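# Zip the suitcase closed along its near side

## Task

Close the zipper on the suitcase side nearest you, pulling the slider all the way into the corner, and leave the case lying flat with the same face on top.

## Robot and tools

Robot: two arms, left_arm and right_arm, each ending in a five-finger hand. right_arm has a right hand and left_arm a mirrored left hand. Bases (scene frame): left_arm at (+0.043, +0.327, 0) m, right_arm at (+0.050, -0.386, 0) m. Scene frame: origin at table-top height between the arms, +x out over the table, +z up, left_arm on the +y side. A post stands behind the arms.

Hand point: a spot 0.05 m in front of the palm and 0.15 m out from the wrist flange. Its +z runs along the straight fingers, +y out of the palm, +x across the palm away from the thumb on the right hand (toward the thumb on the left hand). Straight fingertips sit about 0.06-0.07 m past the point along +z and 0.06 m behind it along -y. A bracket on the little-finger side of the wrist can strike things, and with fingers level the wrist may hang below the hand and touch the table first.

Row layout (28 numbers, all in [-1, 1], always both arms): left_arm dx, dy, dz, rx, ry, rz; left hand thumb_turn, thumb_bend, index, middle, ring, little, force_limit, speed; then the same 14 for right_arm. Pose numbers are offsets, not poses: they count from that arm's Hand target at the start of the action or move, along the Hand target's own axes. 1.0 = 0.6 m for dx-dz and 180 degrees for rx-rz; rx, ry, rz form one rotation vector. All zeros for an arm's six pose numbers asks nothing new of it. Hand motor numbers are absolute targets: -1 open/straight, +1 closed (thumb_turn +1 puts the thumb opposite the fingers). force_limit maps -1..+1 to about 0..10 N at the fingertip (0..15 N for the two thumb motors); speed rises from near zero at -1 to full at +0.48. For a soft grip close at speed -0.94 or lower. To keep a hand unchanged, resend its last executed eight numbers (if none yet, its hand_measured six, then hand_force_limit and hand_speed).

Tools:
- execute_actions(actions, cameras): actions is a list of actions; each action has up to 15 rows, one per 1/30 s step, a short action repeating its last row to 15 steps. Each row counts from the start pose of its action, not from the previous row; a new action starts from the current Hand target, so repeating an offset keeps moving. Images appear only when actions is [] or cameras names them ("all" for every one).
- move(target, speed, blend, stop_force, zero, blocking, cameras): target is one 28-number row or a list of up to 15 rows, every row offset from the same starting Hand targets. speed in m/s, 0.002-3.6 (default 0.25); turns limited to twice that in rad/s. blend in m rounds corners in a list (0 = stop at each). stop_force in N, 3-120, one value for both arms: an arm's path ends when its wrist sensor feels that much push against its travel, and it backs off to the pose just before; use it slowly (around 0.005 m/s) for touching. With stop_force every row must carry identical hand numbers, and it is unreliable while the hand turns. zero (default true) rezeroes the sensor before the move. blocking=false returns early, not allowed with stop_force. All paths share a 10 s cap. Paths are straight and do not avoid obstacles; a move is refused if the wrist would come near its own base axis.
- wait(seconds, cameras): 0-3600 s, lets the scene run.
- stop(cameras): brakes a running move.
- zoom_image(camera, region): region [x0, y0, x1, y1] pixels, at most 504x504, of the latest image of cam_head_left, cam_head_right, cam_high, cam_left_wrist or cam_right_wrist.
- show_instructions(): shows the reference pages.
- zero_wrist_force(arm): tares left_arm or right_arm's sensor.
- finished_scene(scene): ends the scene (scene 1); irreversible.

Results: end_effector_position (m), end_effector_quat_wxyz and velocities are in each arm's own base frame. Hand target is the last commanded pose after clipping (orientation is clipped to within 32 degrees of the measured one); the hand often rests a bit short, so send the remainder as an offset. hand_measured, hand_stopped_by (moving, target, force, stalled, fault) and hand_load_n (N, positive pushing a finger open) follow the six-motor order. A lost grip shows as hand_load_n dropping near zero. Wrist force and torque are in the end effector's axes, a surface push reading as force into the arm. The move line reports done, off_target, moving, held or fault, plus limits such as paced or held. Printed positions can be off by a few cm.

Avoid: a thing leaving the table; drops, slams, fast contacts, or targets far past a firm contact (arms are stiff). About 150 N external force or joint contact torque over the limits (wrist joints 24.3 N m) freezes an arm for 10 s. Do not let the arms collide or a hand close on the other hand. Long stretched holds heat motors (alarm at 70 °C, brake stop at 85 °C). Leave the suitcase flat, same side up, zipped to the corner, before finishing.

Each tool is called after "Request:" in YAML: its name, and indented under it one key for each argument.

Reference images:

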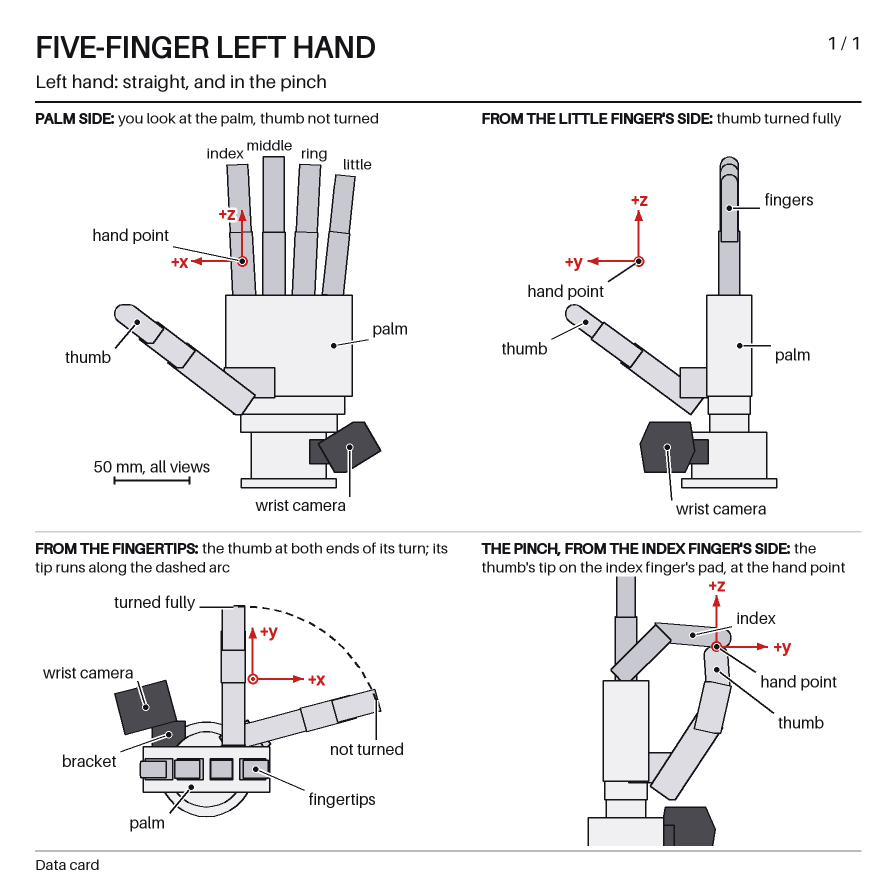

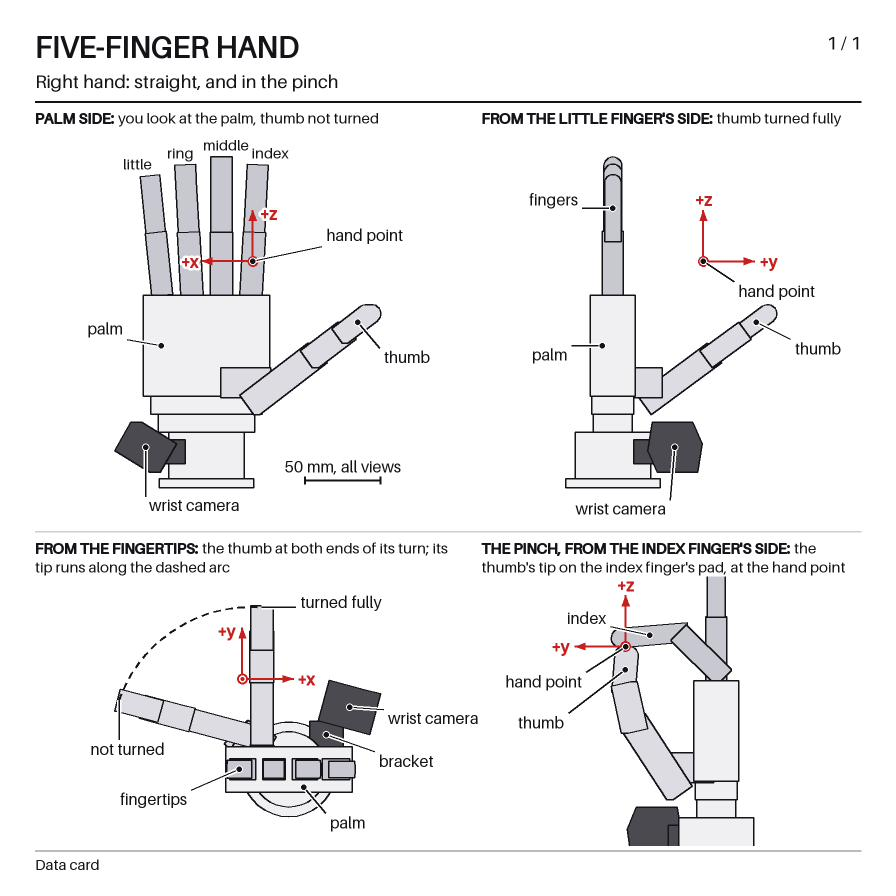

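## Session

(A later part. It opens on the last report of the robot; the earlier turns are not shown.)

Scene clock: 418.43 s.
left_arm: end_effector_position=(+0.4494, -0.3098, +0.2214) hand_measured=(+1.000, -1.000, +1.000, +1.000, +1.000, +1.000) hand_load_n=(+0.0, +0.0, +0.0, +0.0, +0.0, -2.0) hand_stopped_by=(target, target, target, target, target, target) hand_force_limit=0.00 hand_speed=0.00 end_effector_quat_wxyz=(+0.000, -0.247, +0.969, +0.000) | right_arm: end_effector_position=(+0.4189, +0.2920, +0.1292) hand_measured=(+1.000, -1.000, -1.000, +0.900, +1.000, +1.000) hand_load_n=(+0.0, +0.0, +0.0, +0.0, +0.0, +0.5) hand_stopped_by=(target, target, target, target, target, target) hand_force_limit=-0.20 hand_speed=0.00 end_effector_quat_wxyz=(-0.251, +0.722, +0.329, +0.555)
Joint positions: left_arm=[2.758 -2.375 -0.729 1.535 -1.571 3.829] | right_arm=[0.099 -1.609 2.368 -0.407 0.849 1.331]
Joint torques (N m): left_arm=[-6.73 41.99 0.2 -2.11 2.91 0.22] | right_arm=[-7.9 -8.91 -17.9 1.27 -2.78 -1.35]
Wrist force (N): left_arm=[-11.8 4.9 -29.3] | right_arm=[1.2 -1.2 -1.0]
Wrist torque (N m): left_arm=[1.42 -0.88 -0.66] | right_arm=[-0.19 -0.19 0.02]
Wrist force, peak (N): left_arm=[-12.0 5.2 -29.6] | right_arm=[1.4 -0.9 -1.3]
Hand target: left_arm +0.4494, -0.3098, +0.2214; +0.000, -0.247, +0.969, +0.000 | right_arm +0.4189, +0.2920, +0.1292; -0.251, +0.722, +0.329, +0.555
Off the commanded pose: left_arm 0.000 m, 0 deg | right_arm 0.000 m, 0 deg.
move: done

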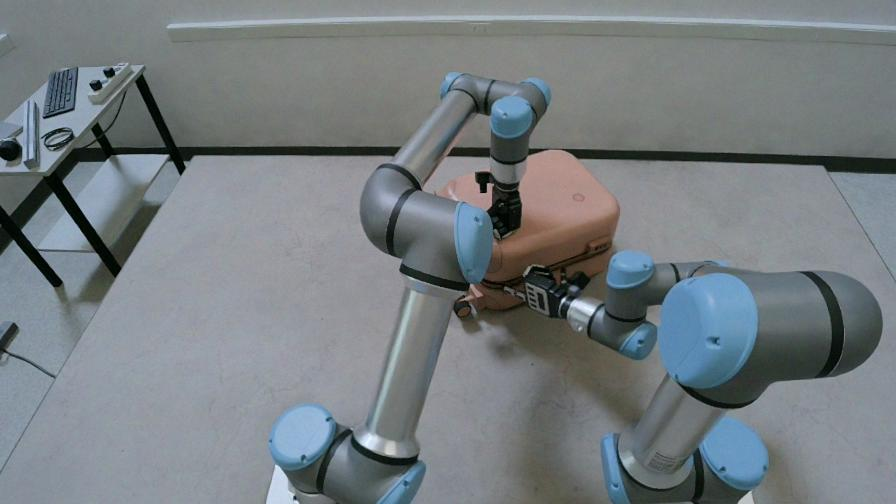

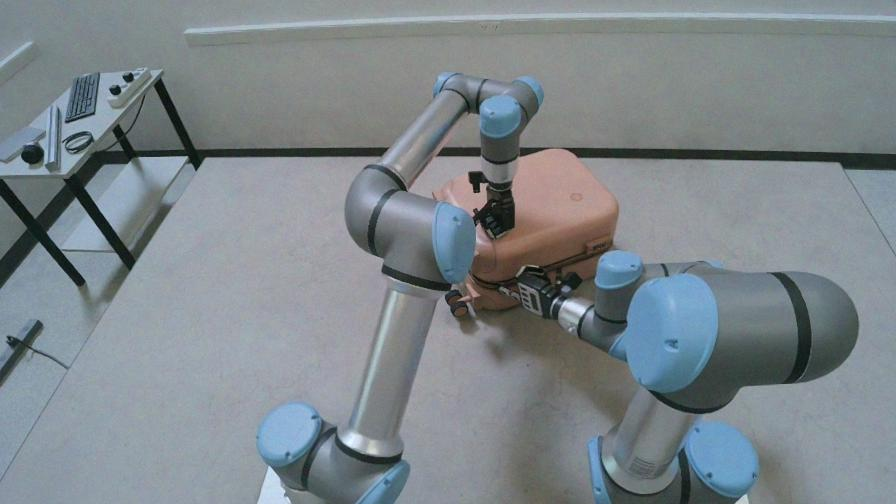

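Request:
move:
  target:
    - [0,0,0,0,0,0,1,-1,1,1,1,1,0,0,-0.0122,-0.0171,-0.0454,0,0,0,1,-1,-1,0.9,1,1,-0.2,0]
    - [0,0,0,0,0,0,1,-1,1,1,1,1,0,0,-0.0418,0.0409,-0.0593,0,0,0,1,-1,-1,0.9,1,1,-0.2,0]
    - [0,0,0,0,0,0,1,-1,1,1,1,1,0,0,-0.0337,0.0523,-0.0290,0,0,0,1,-1,-1,0.9,1,1,-0.2,0]
  speed: 0.05
  stop_force: 15
  cameras: ["cam_head_left","cam_head_right","cam_right_wrist"]

Request:
zoom_image:
  camera: "cam_head_left"
  region: [480, 260, 540, 305]

Request:
zoom_image:
  camera: "cam_head_right"
  region: [480, 260, 540, 305]

Scene clock: 423.70 s.
left_arm: end_effector_position=(+0.4494, -0.3098, +0.2214) hand_measured=(+1.000, -1.000, +1.000, +1.000, +1.000, +1.000) hand_load_n=(+0.0, +0.0, +0.0, +0.0, +0.0, -2.0) hand_stopped_by=(target, target, target, target, target, target) hand_force_limit=0.00 hand_speed=0.00 end_effector_quat_wxyz=(+0.000, -0.247, +0.969, +0.000) | right_arm: end_effector_position=(+0.4281, +0.2547, +0.1142) hand_measured=(+1.000, -1.000, -1.000, +0.900, +1.000, +1.000) hand_load_n=(+0.5, +0.0, +0.0, +0.0, +0.0, +0.0) hand_stopped_by=(target, target, target, target, target, target) hand_force_limit=-0.20 hand_speed=0.00 end_effector_quat_wxyz=(-0.251, +0.722, +0.329, +0.555)
Joint positions: left_arm=[2.758 -2.375 -0.729 1.535 -1.571 3.829] | right_arm=[-0.066 -1.585 2.408 -0.407 0.696 1.242]
Joint torques (N m): left_arm=[-6.88 41.97 0.02 -2.03 3.05 0.25] | right_arm=[-8.2 -19.4 -3.57 1.74 -3.18 -1.18]
Wrist force (N): left_arm=[-11.7 5.3 -29.4] | right_arm=[1.1 -0.5 -1.1]
Wrist torque (N m): left_arm=[1.48 -0.90 -0.67] | right_arm=[-0.11 -0.19 0.09]
Wrist force, peak (N): left_arm=[-11.7 5.0 -29.9] | right_arm=[1.3 -1.0 -1.6]
Hand target: left_arm +0.4494, -0.3098, +0.2214; +0.000, -0.247, +0.969, +0.000 | right_arm +0.4281, +0.2547, +0.1142; -0.251, +0.722, +0.329, +0.555
Off the commanded pose: left_arm 0.000 m, 0 deg | right_arm 0.000 m, 0 deg.
move: done

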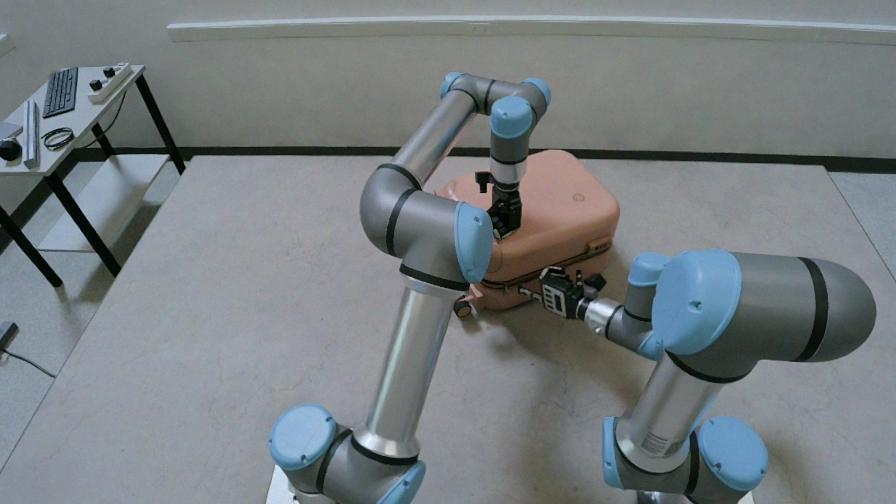

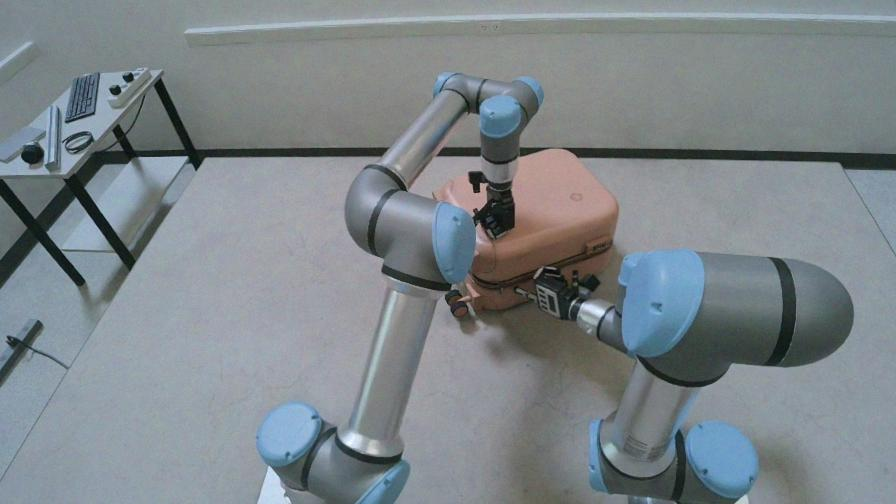

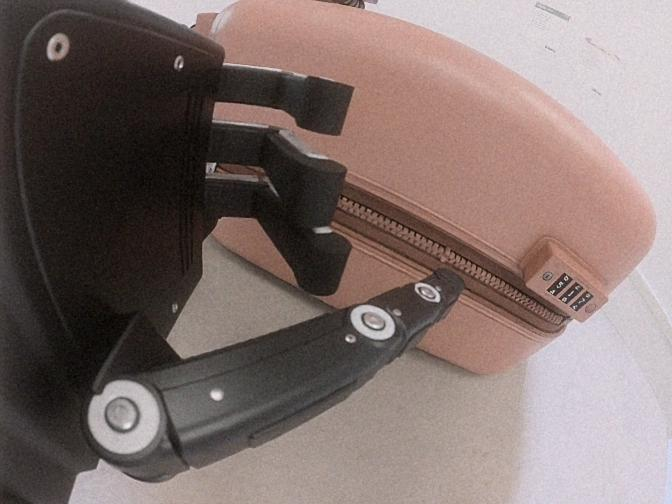

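Scaled by 8.400 from the camera's image (finer frame: 1280x720).

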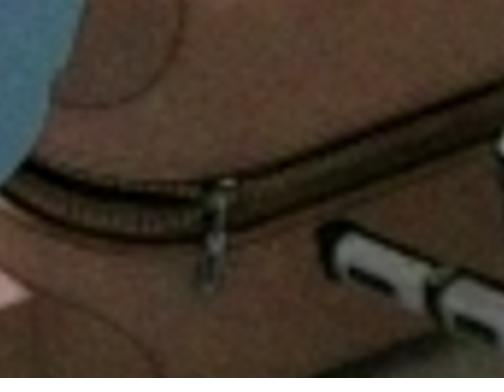

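Scaled by 8.400 from the camera's image (finer frame: 1280x720).

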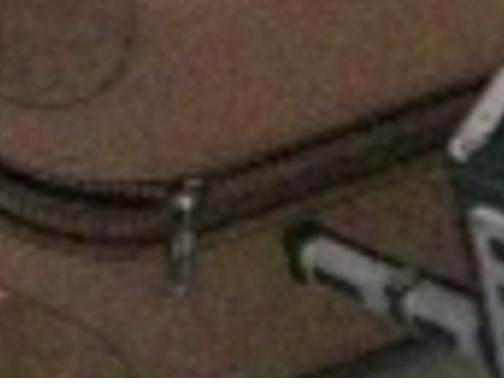

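Request:
move:
  target: [0,0,0,0,0,0,1,-1,1,1,1,1,0,0,0.0041,-0.0439,0.0154,0,0,0,1,-1,-1,0.9,1,1,-0.2,0]
  speed: 0.015
  stop_force: 5
  cameras: ["cam_head_left","cam_head_right"]

Request:
zoom_image:
  camera: "cam_head_left"
  region: [480, 260, 540, 305]

Request:
zoom_image:
  camera: "cam_head_right"
  region: [480, 260, 540, 305]

Scene clock: 428.70 s.
left_arm: end_effector_position=(+0.4494, -0.3098, +0.2214) hand_measured=(+1.000, -1.000, +1.000, +1.000, +1.000, +1.000) hand_load_n=(+0.0, +0.0, +0.0, +0.0, +0.0, -2.0) hand_stopped_by=(target, target, target, target, target, target) hand_force_limit=0.00 hand_speed=0.00 end_effector_quat_wxyz=(+0.000, -0.247, +0.969, +0.000) | right_arm: end_effector_position=(+0.4145, +0.2792, +0.1142) hand_measured=(+1.000, -1.000, -1.000, +0.900, +1.000, +1.000) hand_load_n=(+0.5, +0.0, +0.0, +0.0, +0.0, +0.0) hand_stopped_by=(target, target, target, target, target, target) hand_force_limit=-0.20 hand_speed=0.00 end_effector_quat_wxyz=(-0.251, +0.722, +0.329, +0.555)
Joint positions: left_arm=[2.758 -2.375 -0.729 1.535 -1.571 3.829] | right_arm=[0.044 -1.597 2.413 -0.446 0.798 1.304]
Joint torques (N m): left_arm=[-6.35 41.13 0.27 -1.86 2.91 0.22] | right_arm=[-7.69 -11.65 -6.07 1.51 -3.15 -1.37]
Wrist force (N): left_arm=[-11.7 5.0 -29.2] | right_arm=[1.1 -0.6 -1.3]
Wrist torque (N m): left_arm=[1.42 -0.90 -0.66] | right_arm=[-0.11 -0.17 0.06]
Wrist force, peak (N): left_arm=[-11.9 5.1 -29.6] | right_arm=[1.4 -0.5 -1.3]
Hand target: left_arm +0.4494, -0.3098, +0.2214; +0.000, -0.247, +0.969, +0.000 | right_arm +0.4145, +0.2792, +0.1141; -0.251, +0.722, +0.329, +0.555
Off the commanded pose: left_arm 0.000 m, 0 deg | right_arm 0.000 m, 0 deg.
move: done

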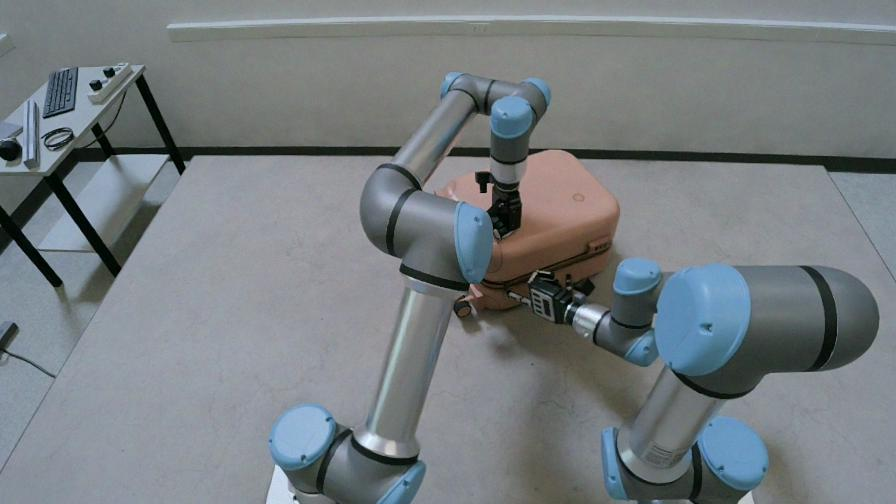

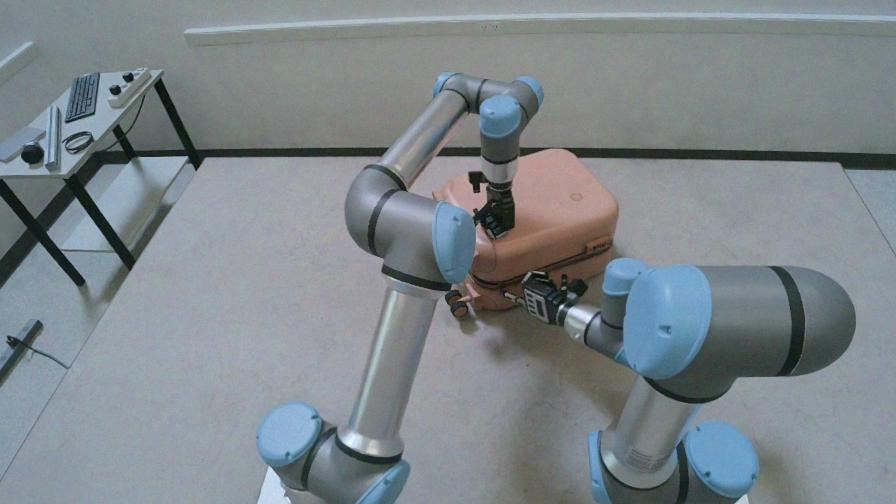

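Scaled by 8.400 from the camera's image (finer frame: 1280x720).

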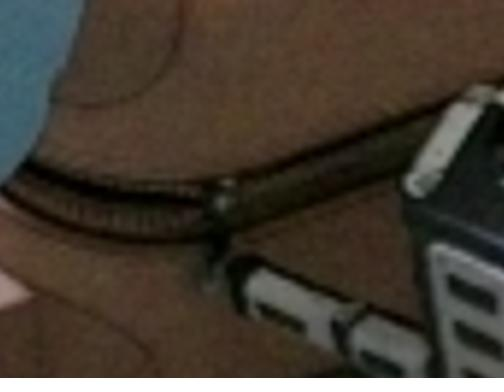

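Scaled by 8.400 from the camera's image (finer frame: 1280x720).

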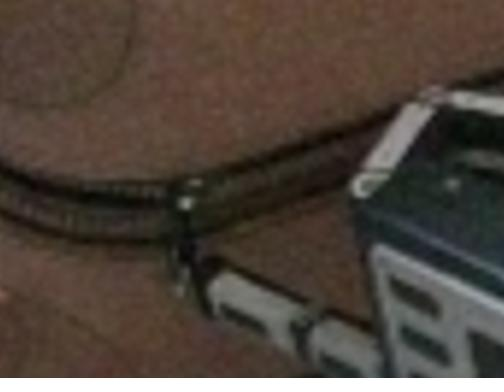

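Request:
move:
  target: [0,0,0,0,0,0,1,-1,1,1,1,1,0,0,0.0010,-0.0110,0.0039,0,0,0,1,-1,-1,0.9,1,1,-0.2,0]
  speed: 0.01
  stop_force: 12
  cameras: ["cam_head_left","cam_head_right"]

Request:
zoom_image:
  camera: "cam_head_left"
  region: [480, 260, 540, 305]

Request:
zoom_image:
  camera: "cam_head_right"
  region: [480, 260, 540, 305]

Scene clock: 430.80 s.
left_arm: end_effector_position=(+0.4494, -0.3098, +0.2214) hand_measured=(+1.000, -1.000, +1.000, +1.000, +1.000, +1.000) hand_load_n=(+0.0, +0.0, +0.0, +0.0, +0.0, -2.0) hand_stopped_by=(target, target, target, target, target, target) hand_force_limit=0.00 hand_speed=0.00 end_effector_quat_wxyz=(+0.000, -0.247, +0.969, +0.000) | right_arm: end_effector_position=(+0.4111, +0.2854, +0.1141) hand_measured=(+1.000, -1.000, -1.000, +0.900, +1.000, +1.000) hand_load_n=(+0.5, +0.0, +0.0, +0.0, +0.0, +0.0) hand_stopped_by=(target, target, target, target, target, target) hand_force_limit=-0.20 hand_speed=0.00 end_effector_quat_wxyz=(-0.251, +0.722, +0.329, +0.555)
Joint positions: left_arm=[2.758 -2.375 -0.729 1.535 -1.571 3.829] | right_arm=[0.073 -1.598 2.413 -0.455 0.825 1.319]
Joint torques (N m): left_arm=[-6.54 41.14 0.33 -1.83 3.02 0.25] | right_arm=[-8.55 -17.83 -25.11 1.43 -2.98 -1.34]
Wrist force (N): left_arm=[-11.9 5.2 -29.7] | right_arm=[1.1 -0.9 -1.2]
Wrist torque (N m): left_arm=[1.48 -0.88 -0.68] | right_arm=[-0.16 -0.17 0.03]
Wrist force, peak (N): left_arm=[-11.9 5.2 -29.7] | right_arm=[1.3 -0.8 -1.2]
Hand target: left_arm +0.4494, -0.3098, +0.2214; +0.000, -0.247, +0.969, +0.000 | right_arm +0.4111, +0.2854, +0.1141; -0.251, +0.722, +0.329, +0.555
Off the commanded pose: left_arm 0.000 m, 0 deg | right_arm 0.000 m, 0 deg.
move: done

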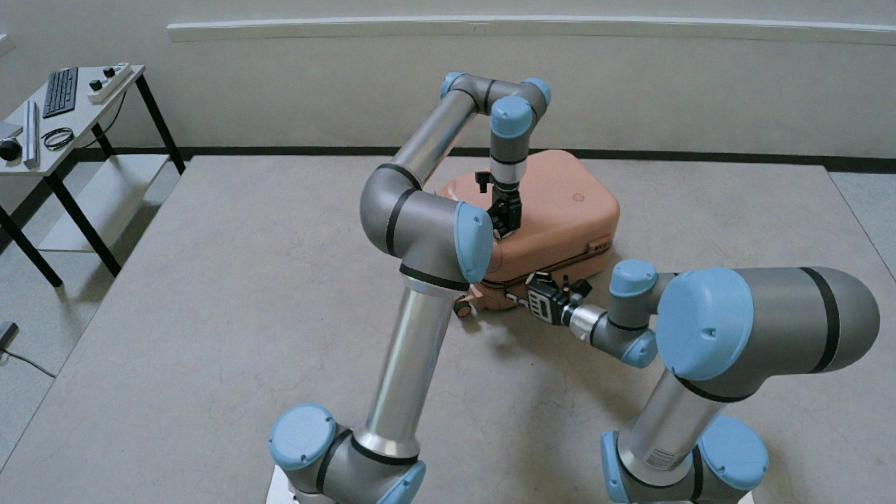

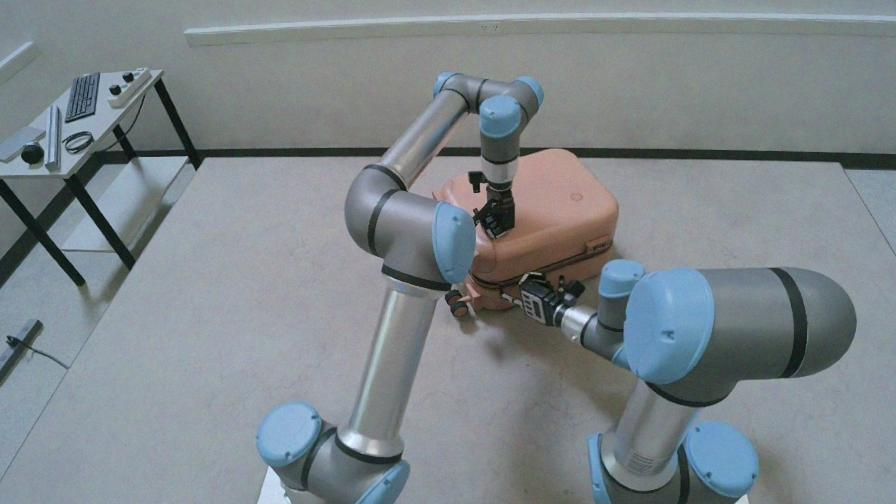

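Scaled by 8.400 from the camera's image (finer frame: 1280x720).

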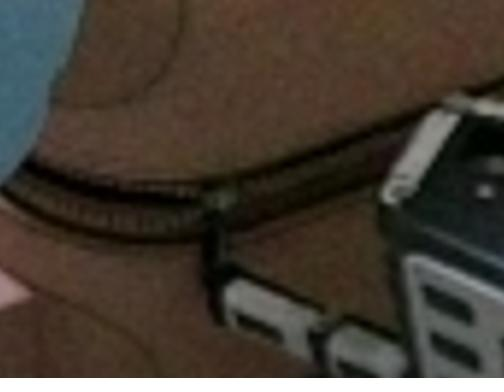

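Scaled by 8.400 from the camera's image (finer frame: 1280x720).

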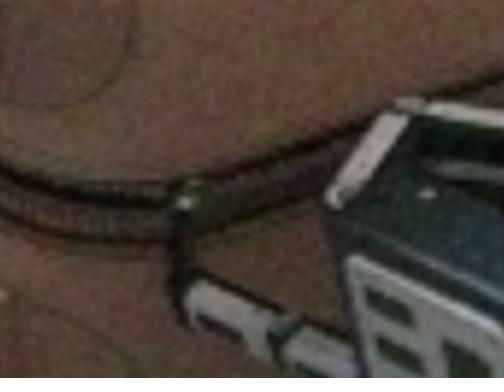

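Request:
move:
  target:
    - [0,0,0,0,0,0,1,-1,1,1,1,1,0,0,-0.0061,-0.0086,-0.0227,0,0,0,1,-1,-1,0.9,1,1,-0.2,0]
    - [0,0,0,0,0,0,1,-1,1,1,1,1,0,0,0.0030,0.0322,-0.0405,0,0,0,1,-1,-1,0.9,1,1,-0.2,0]
    - [0,0,0,0,0,0,1,-1,1,1,1,1,0,0,0.0129,0.0461,-0.0034,0,0,0,1,-1,-1,0.9,1,1,-0.2,0]
  speed: [0.05,0.05,0.02]
  stop_force: 12
  cameras: ["cam_head_left","cam_head_right"]

Request:
zoom_image:
  camera: "cam_head_left"
  region: [480, 260, 540, 305]

Request:
zoom_image:
  camera: "cam_head_right"
  region: [480, 260, 540, 305]

Scene clock: 437.83 s.
left_arm: end_effector_position=(+0.4494, -0.3098, +0.2214) hand_measured=(+1.000, -1.000, +1.000, +1.000, +1.000, +1.000) hand_load_n=(+0.0, +0.0, +0.0, +0.0, +0.0, -2.0) hand_stopped_by=(target, target, target, target, target, target) hand_force_limit=0.00 hand_speed=0.00 end_effector_quat_wxyz=(+0.000, -0.247, +0.969, +0.000) | right_arm: end_effector_position=(+0.4320, +0.2672, +0.1222) hand_measured=(+1.000, -1.000, -1.000, +0.900, +1.000, +1.000) hand_load_n=(+0.0, +0.0, +0.0, +0.0, +0.0, +0.0) hand_stopped_by=(target, target, target, target, target, target) hand_force_limit=-0.20 hand_speed=0.00 end_effector_quat_wxyz=(-0.251, +0.722, +0.329, +0.555)
Joint positions: left_arm=[2.758 -2.375 -0.729 1.535 -1.571 3.829] | right_arm=[-0.01 -1.586 2.377 -0.399 0.748 1.276]
Joint torques (N m): left_arm=[-6.64 41.72 0.53 -1.88 3.02 0.24] | right_arm=[-8.07 -20.47 -3.1 1.63 -3.05 -1.21]
Wrist force (N): left_arm=[-11.6 5.0 -29.6] | right_arm=[0.9 -1.0 -1.0]
Wrist torque (N m): left_arm=[1.44 -0.92 -0.65] | right_arm=[-0.18 -0.14 0.01]
Wrist force, peak (N): left_arm=[-11.7 5.2 -29.7] | right_arm=[1.2 -1.1 -1.4]
Hand target: left_arm +0.4494, -0.3098, +0.2214; +0.000, -0.247, +0.969, +0.000 | right_arm +0.4320, +0.2672, +0.1222; -0.251, +0.722, +0.329, +0.555
Off the commanded pose: left_arm 0.000 m, 0 deg | right_arm 0.000 m, 0 deg.
move: done

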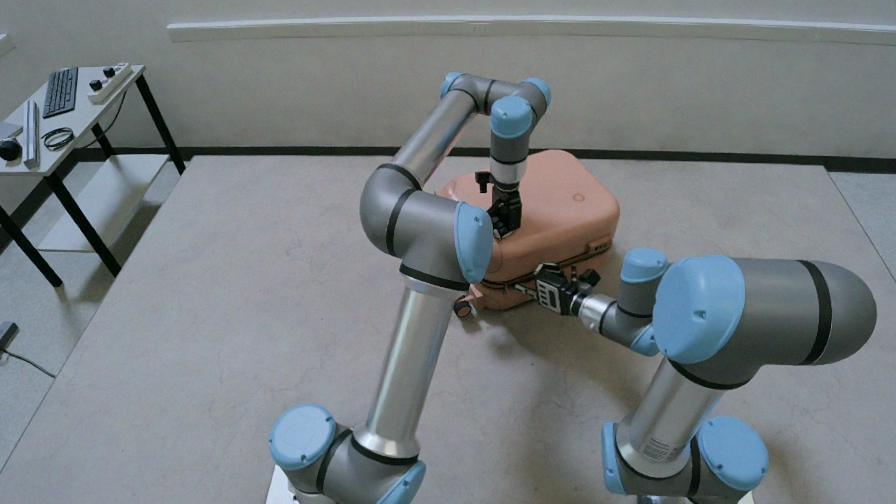

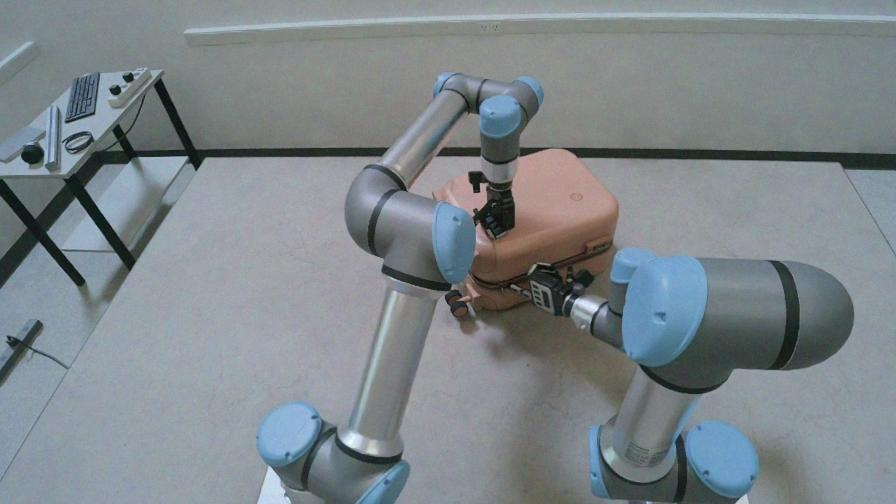

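Scaled by 8.400 from the camera's image (finer frame: 1280x720).

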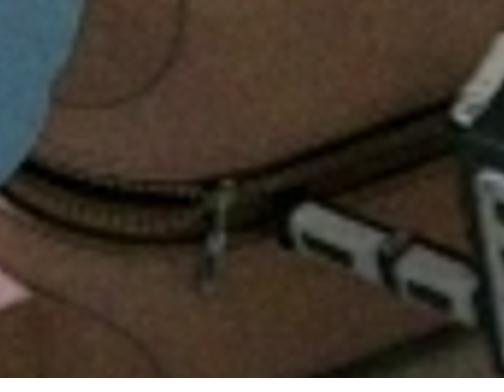

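Scaled by 8.400 from the camera's image (finer frame: 1280x720).

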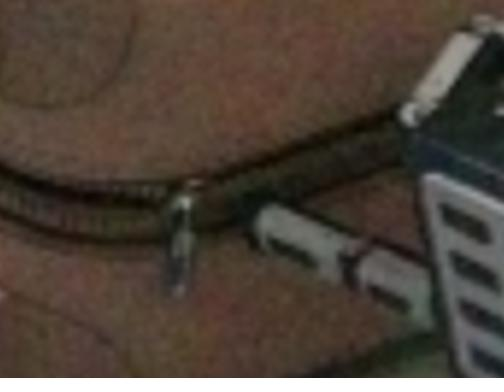

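Request:
move:
  target: [0,0,0,0,0,0,1,-1,1,1,1,1,0,0,0.0032,-0.0345,0.0121,0,0,0,1,-1,-1,0.9,1,1,-0.2,0]
  speed: 0.01
  stop_force: 5
  cameras: ["cam_head_left","cam_head_right"]

Request:
zoom_image:
  camera: "cam_head_left"
  region: [480, 260, 540, 305]

Request:
zoom_image:
  camera: "cam_head_right"
  region: [480, 260, 540, 305]

Scene clock: 441.37 s.
left_arm: end_effector_position=(+0.4494, -0.3098, +0.2214) hand_measured=(+1.000, -1.000, +1.000, +1.000, +1.000, +1.000) hand_load_n=(+0.0, +0.0, +0.0, +0.0, +0.0, -2.0) hand_stopped_by=(target, target, target, target, target, target) hand_force_limit=0.00 hand_speed=0.00 end_effector_quat_wxyz=(+0.000, -0.247, +0.969, +0.000) | right_arm: end_effector_position=(+0.4213, +0.2865, +0.1221) hand_measured=(+1.000, -1.000, -1.000, +0.900, +1.000, +1.000) hand_load_n=(+0.5, +0.0, +0.0, +0.0, +0.0, +0.0) hand_stopped_by=(target, target, target, target, target, target) hand_force_limit=-0.20 hand_speed=0.00 end_effector_quat_wxyz=(-0.251, +0.722, +0.329, +0.555)
Joint positions: left_arm=[2.758 -2.375 -0.729 1.535 -1.571 3.829] | right_arm=[0.075 -1.593 2.379 -0.426 0.826 1.319]
Joint torques (N m): left_arm=[-6.21 41.79 0.9 -1.77 3.02 0.23] | right_arm=[-7.93 -16.59 -12.02 1.37 -3.09 -1.11]
Wrist force (N): left_arm=[-11.6 5.0 -29.3] | right_arm=[0.9 -0.5 -2.1]
Wrist torque (N m): left_arm=[1.42 -0.92 -0.64] | right_arm=[-0.05 -0.14 0.03]
Wrist force, peak (N): left_arm=[-12.1 5.0 -29.6] | right_arm=[-0.4 1.2 -7.0]
Hand target: left_arm +0.4494, -0.3098, +0.2214; +0.000, -0.247, +0.969, +0.000 | right_arm +0.4213, +0.2865, +0.1221; -0.251, +0.722, +0.329, +0.555
Off the commanded pose: left_arm 0.000 m, 0 deg | right_arm 0.000 m, 0 deg.
move: done

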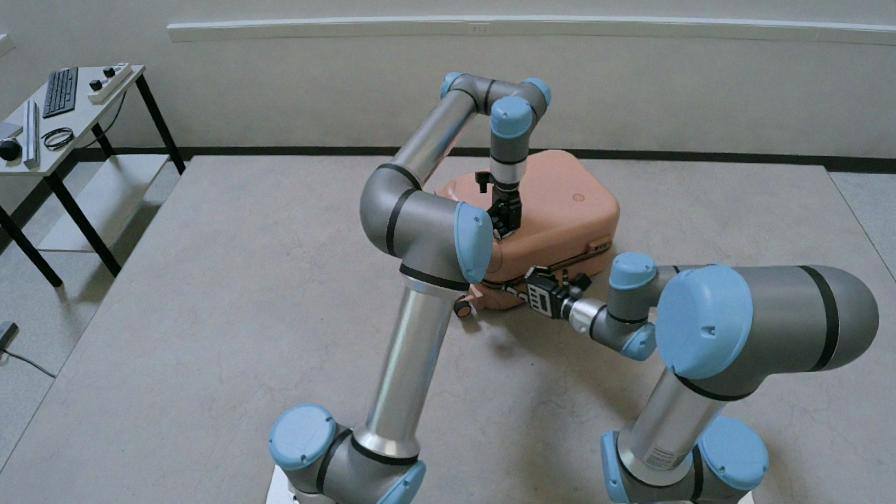

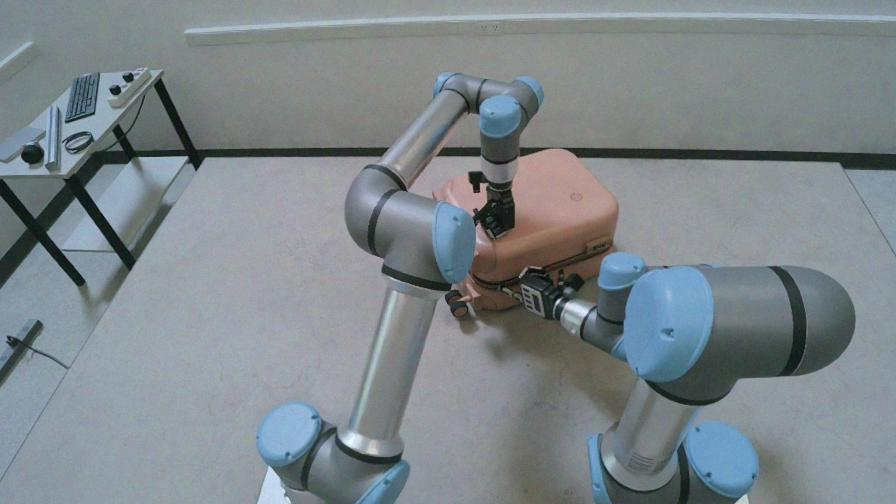

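Scaled by 8.400 from the camera's image (finer frame: 1280x720).

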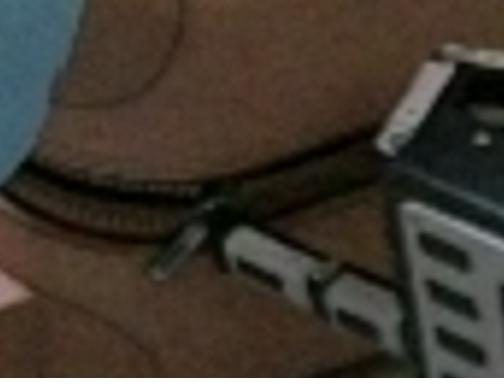

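Scaled by 8.400 from the camera's image (finer frame: 1280x720).

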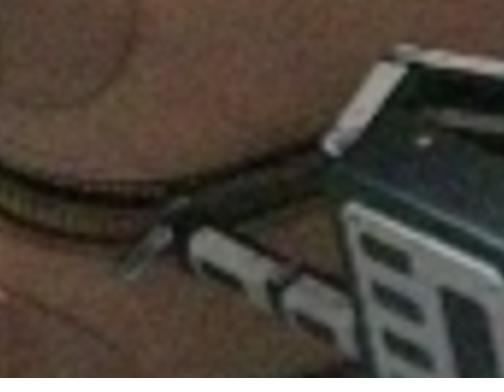

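Request:
move:
  target: [0,0,0,0,0,0,1,-1,1,1,1,1,0,0,0.0065,-0.0083,0.0050,0,0,0,1,-1,-1,0.9,1,1,-0.2,0]
  speed: 0.01
  stop_force: 20
  cameras: ["cam_head_left","cam_head_right"]

Request:
zoom_image:
  camera: "cam_head_left"
  region: [480, 260, 540, 305]

Request:
zoom_image:
  camera: "cam_head_right"
  region: [480, 260, 540, 305]

Scene clock: 443.77 s.
left_arm: end_effector_position=(+0.4494, -0.3098, +0.2214) hand_measured=(+1.000, -1.000, +1.000, +1.000, +1.000, +1.000) hand_load_n=(+0.0, +0.0, +0.0, +0.0, +0.0, -2.0) hand_stopped_by=(target, target, target, target, target, target) hand_force_limit=0.00 hand_speed=0.00 end_effector_quat_wxyz=(+0.000, -0.247, +0.969, +0.000) | right_arm: end_effector_position=(+0.4202, +0.2927, +0.1251) hand_measured=(+1.000, -1.000, -1.000, +0.900, +1.000, +1.000) hand_load_n=(+0.0, +0.0, +0.0, +0.0, -0.5, +0.0) hand_stopped_by=(target, target, target, target, target, target) hand_force_limit=-0.20 hand_speed=0.00 end_effector_quat_wxyz=(-0.251, +0.722, +0.329, +0.555)
Joint positions: left_arm=[2.758 -2.375 -0.729 1.535 -1.571 3.829] | right_arm=[0.102 -1.595 2.37 -0.423 0.852 1.332]
Joint torques (N m): left_arm=[-6.31 41.78 0.9 -1.84 3.12 0.17] | right_arm=[-8.37 -12.98 -5.49 -0.99 -2.92 -1.44]
Wrist force (N): left_arm=[-11.9 5.1 -29.6] | right_arm=[1.1 -1.0 -1.0]
Wrist torque (N m): left_arm=[1.47 -0.88 -0.67] | right_arm=[-0.17 -0.19 0.03]
Wrist force, peak (N): left_arm=[-11.9 5.1 -29.6] | right_arm=[0.7 -0.8 -3.0]
Hand target: left_arm +0.4494, -0.3098, +0.2214; +0.000, -0.247, +0.969, +0.000 | right_arm +0.4202, +0.2927, +0.1251; -0.251, +0.722, +0.329, +0.555
Off the commanded pose: left_arm 0.000 m, 0 deg | right_arm 0.000 m, 0 deg.
move: done

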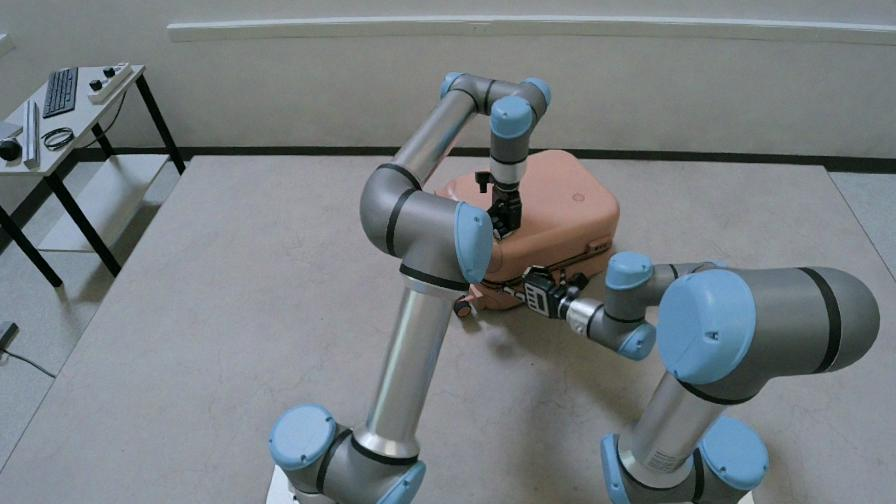

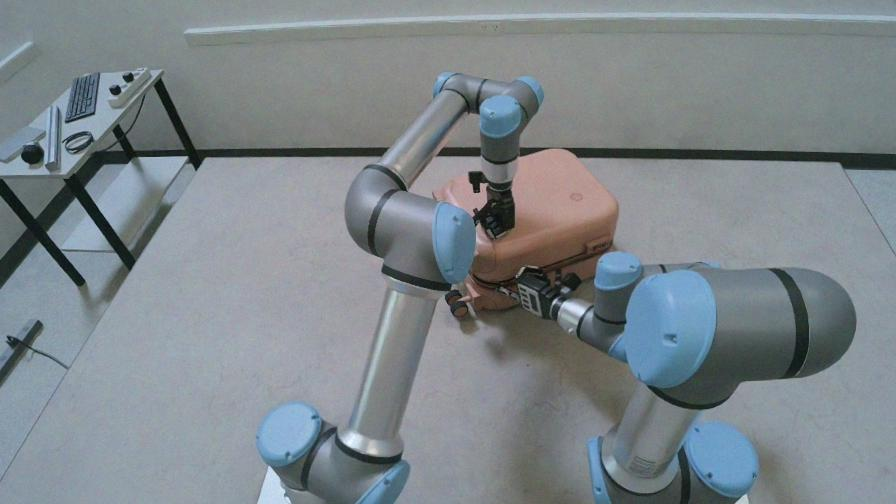

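Scaled by 8.400 from the camera's image (finer frame: 1280x720).

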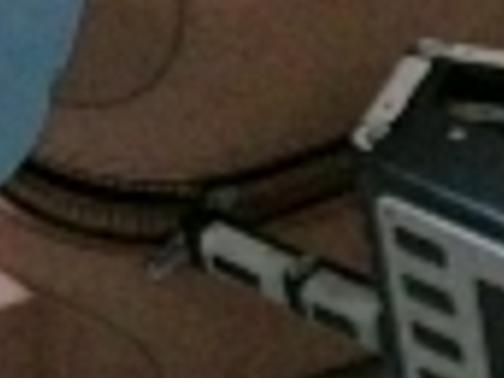

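Scaled by 8.400 from the camera's image (finer frame: 1280x720).

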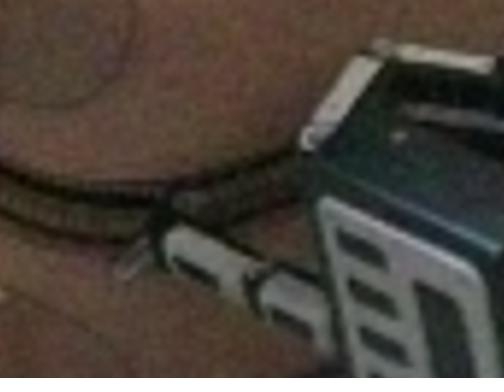

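Request:
move:
  target:
    - [0,0,0,0,0,0,1,-1,1,1,1,1,0,0,-0.0061,-0.0086,-0.0227,0,0,0,1,-1,-1,0.9,1,1,-0.2,0]
    - [0,0,0,0,0,0,1,-1,1,1,1,1,0,0,0.0005,0.0411,-0.0432,0,0,0,1,-1,-1,0.9,1,1,-0.2,0]
    - [0,0,0,0,0,0,1,-1,1,1,1,1,0,0,0.0063,0.0491,-0.0218,0,0,0,1,-1,-1,0.9,1,1,-0.2,0]
  speed: [0.05,0.05,0.02]
  stop_force: 12
  cameras: ["cam_head_left"]

Request:
zoom_image:
  camera: "cam_head_left"
  region: [480, 260, 540, 305]

Request:
move:
  target: [0,0,0,0,0,0,1,-1,1,1,1,1,0,0,0.0018,-0.0188,0.0066,0,0,0,1,-1,-1,0.9,1,1,-0.2,0]
  speed: 0.01
  stop_force: 5
  cameras: ["cam_head_left","cam_head_right"]

Request:
zoom_image:
  camera: "cam_head_left"
  region: [480, 260, 540, 305]

Request:
zoom_image:
  camera: "cam_head_right"
  region: [480, 260, 540, 305]

Scene clock: 447.97 s.
left_arm: end_effector_position=(+0.4494, -0.3098, +0.2214) hand_measured=(+1.000, -1.000, +1.000, +1.000, +1.000, +1.000) hand_load_n=(+0.0, +0.0, +0.0, +0.0, +0.0, -2.0) hand_stopped_by=(target, target, target, target, target, target) hand_force_limit=0.00 hand_speed=0.00 end_effector_quat_wxyz=(+0.000, -0.247, +0.969, +0.000) | right_arm: end_effector_position=(+0.4347, +0.2646, +0.1322) hand_measured=(+1.000, -1.000, -1.000, +0.900, +1.000, +1.000) hand_load_n=(+0.0, +0.0, +0.0, +0.0, +0.5, +0.0) hand_stopped_by=(target, target, target, target, target, target) hand_force_limit=-0.20 hand_speed=0.00 end_effector_quat_wxyz=(-0.251, +0.722, +0.329, +0.555)
Joint positions: left_arm=[2.758 -2.375 -0.729 1.535 -1.571 3.829] | right_arm=[-0.021 -1.605 2.36 -0.359 0.737 1.269]
Joint torques (N m): left_arm=[-6.43 41.32 1.17 -1.78 3.09 0.16] | right_arm=[-7.78 -19.84 -4.42 1.68 -3.11 -1.12]
Wrist force (N): left_arm=[-11.8 5.2 -29.4] | right_arm=[1.1 -0.6 -1.3]
Wrist torque (N m): left_arm=[1.46 -0.89 -0.66] | right_arm=[-0.10 -0.17 0.05]
Wrist force, peak (N): left_arm=[-11.9 5.1 -29.6] | right_arm=[1.1 -1.3 -1.6]
Hand target: left_arm +0.4494, -0.3098, +0.2214; +0.000, -0.247, +0.969, +0.000 | right_arm +0.4347, +0.2646, +0.1322; -0.251, +0.722, +0.329, +0.555
Off the commanded pose: left_arm 0.000 m, 0 deg | right_arm 0.000 m, 0 deg.
move: done

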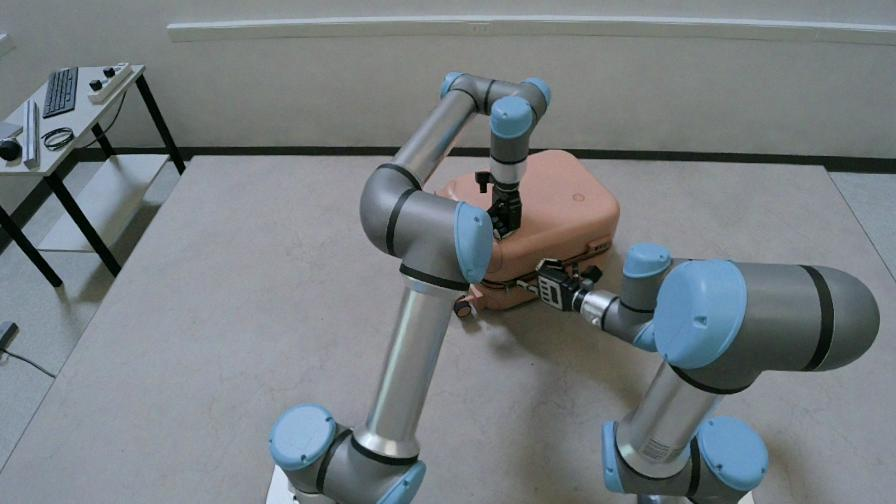

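Scaled by 8.400 from the camera's image (finer frame: 1280x720).

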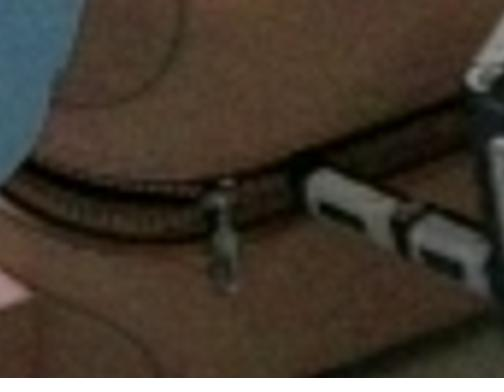

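Scene clock: 449.93 s.
left_arm: end_effector_position=(+0.4494, -0.3098, +0.2214) hand_measured=(+1.000, -1.000, +1.000, +1.000, +1.000, +1.000) hand_load_n=(+0.0, +0.0, +0.0, +0.0, +0.0, -2.0) hand_stopped_by=(target, target, target, target, target, target) hand_force_limit=0.00 hand_speed=0.00 end_effector_quat_wxyz=(+0.000, -0.247, +0.969, +0.000) | right_arm: end_effector_position=(+0.4289, +0.2751, +0.1322) hand_measured=(+1.000, -1.000, -1.000, +0.900, +1.000, +1.000) hand_load_n=(+0.5, +0.0, -0.5, +0.0, +0.0, +0.0) hand_stopped_by=(target, target, target, target, target, target) hand_force_limit=-0.20 hand_speed=0.00 end_effector_quat_wxyz=(-0.251, +0.722, +0.329, +0.555)
Joint positions: left_arm=[2.758 -2.375 -0.729 1.535 -1.571 3.829] | right_arm=[0.024 -1.61 2.362 -0.374 0.779 1.294]
Joint torques (N m): left_arm=[-6.34 41.45 1.24 -1.7 3.02 0.19] | right_arm=[-8.32 -11.59 -6.73 1.33 -3.2 -1.29]
Wrist force (N): left_arm=[-11.7 5.1 -29.3] | right_arm=[1.0 -0.5 -0.9]
Wrist torque (N m): left_arm=[1.45 -0.90 -0.66] | right_arm=[-0.13 -0.16 0.05]
Wrist force, peak (N): left_arm=[-12.1 5.1 -29.6] | right_arm=[1.3 -0.7 -1.4]
Hand target: left_arm +0.4494, -0.3098, +0.2214; +0.000, -0.247, +0.969, +0.000 | right_arm +0.4289, +0.2751, +0.1322; -0.251, +0.722, +0.329, +0.555
Off the commanded pose: left_arm 0.000 m, 0 deg | right_arm 0.000 m, 0 deg.
move: done

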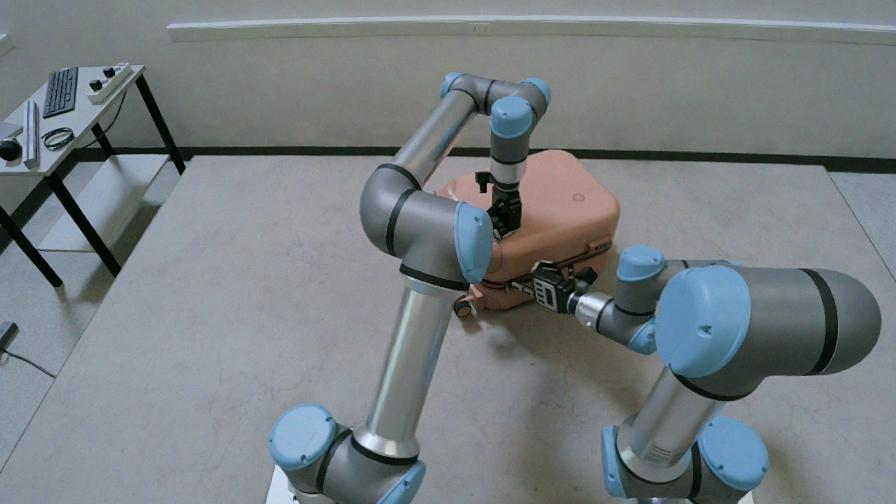

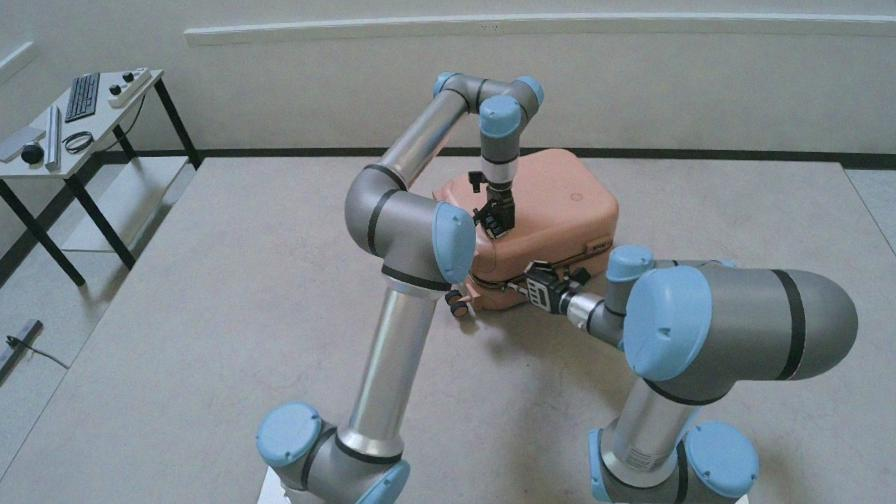

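Scaled by 8.400 from the camera's image (finer frame: 1280x720).

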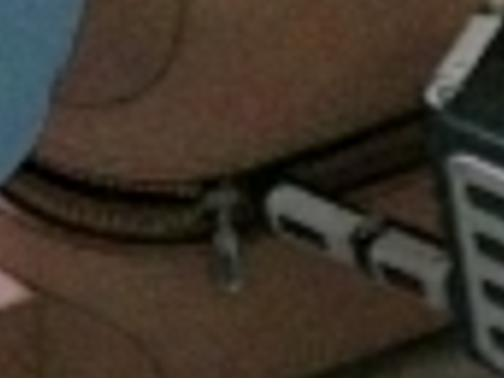

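Scaled by 8.400 from the camera's image (finer frame: 1280x720).

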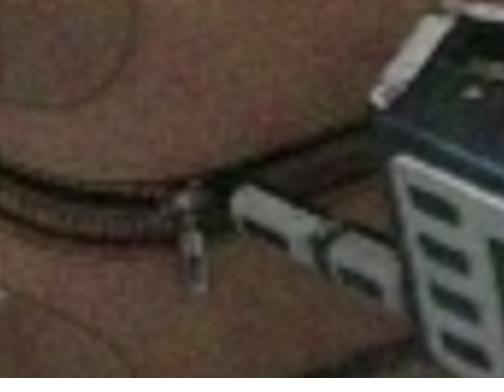

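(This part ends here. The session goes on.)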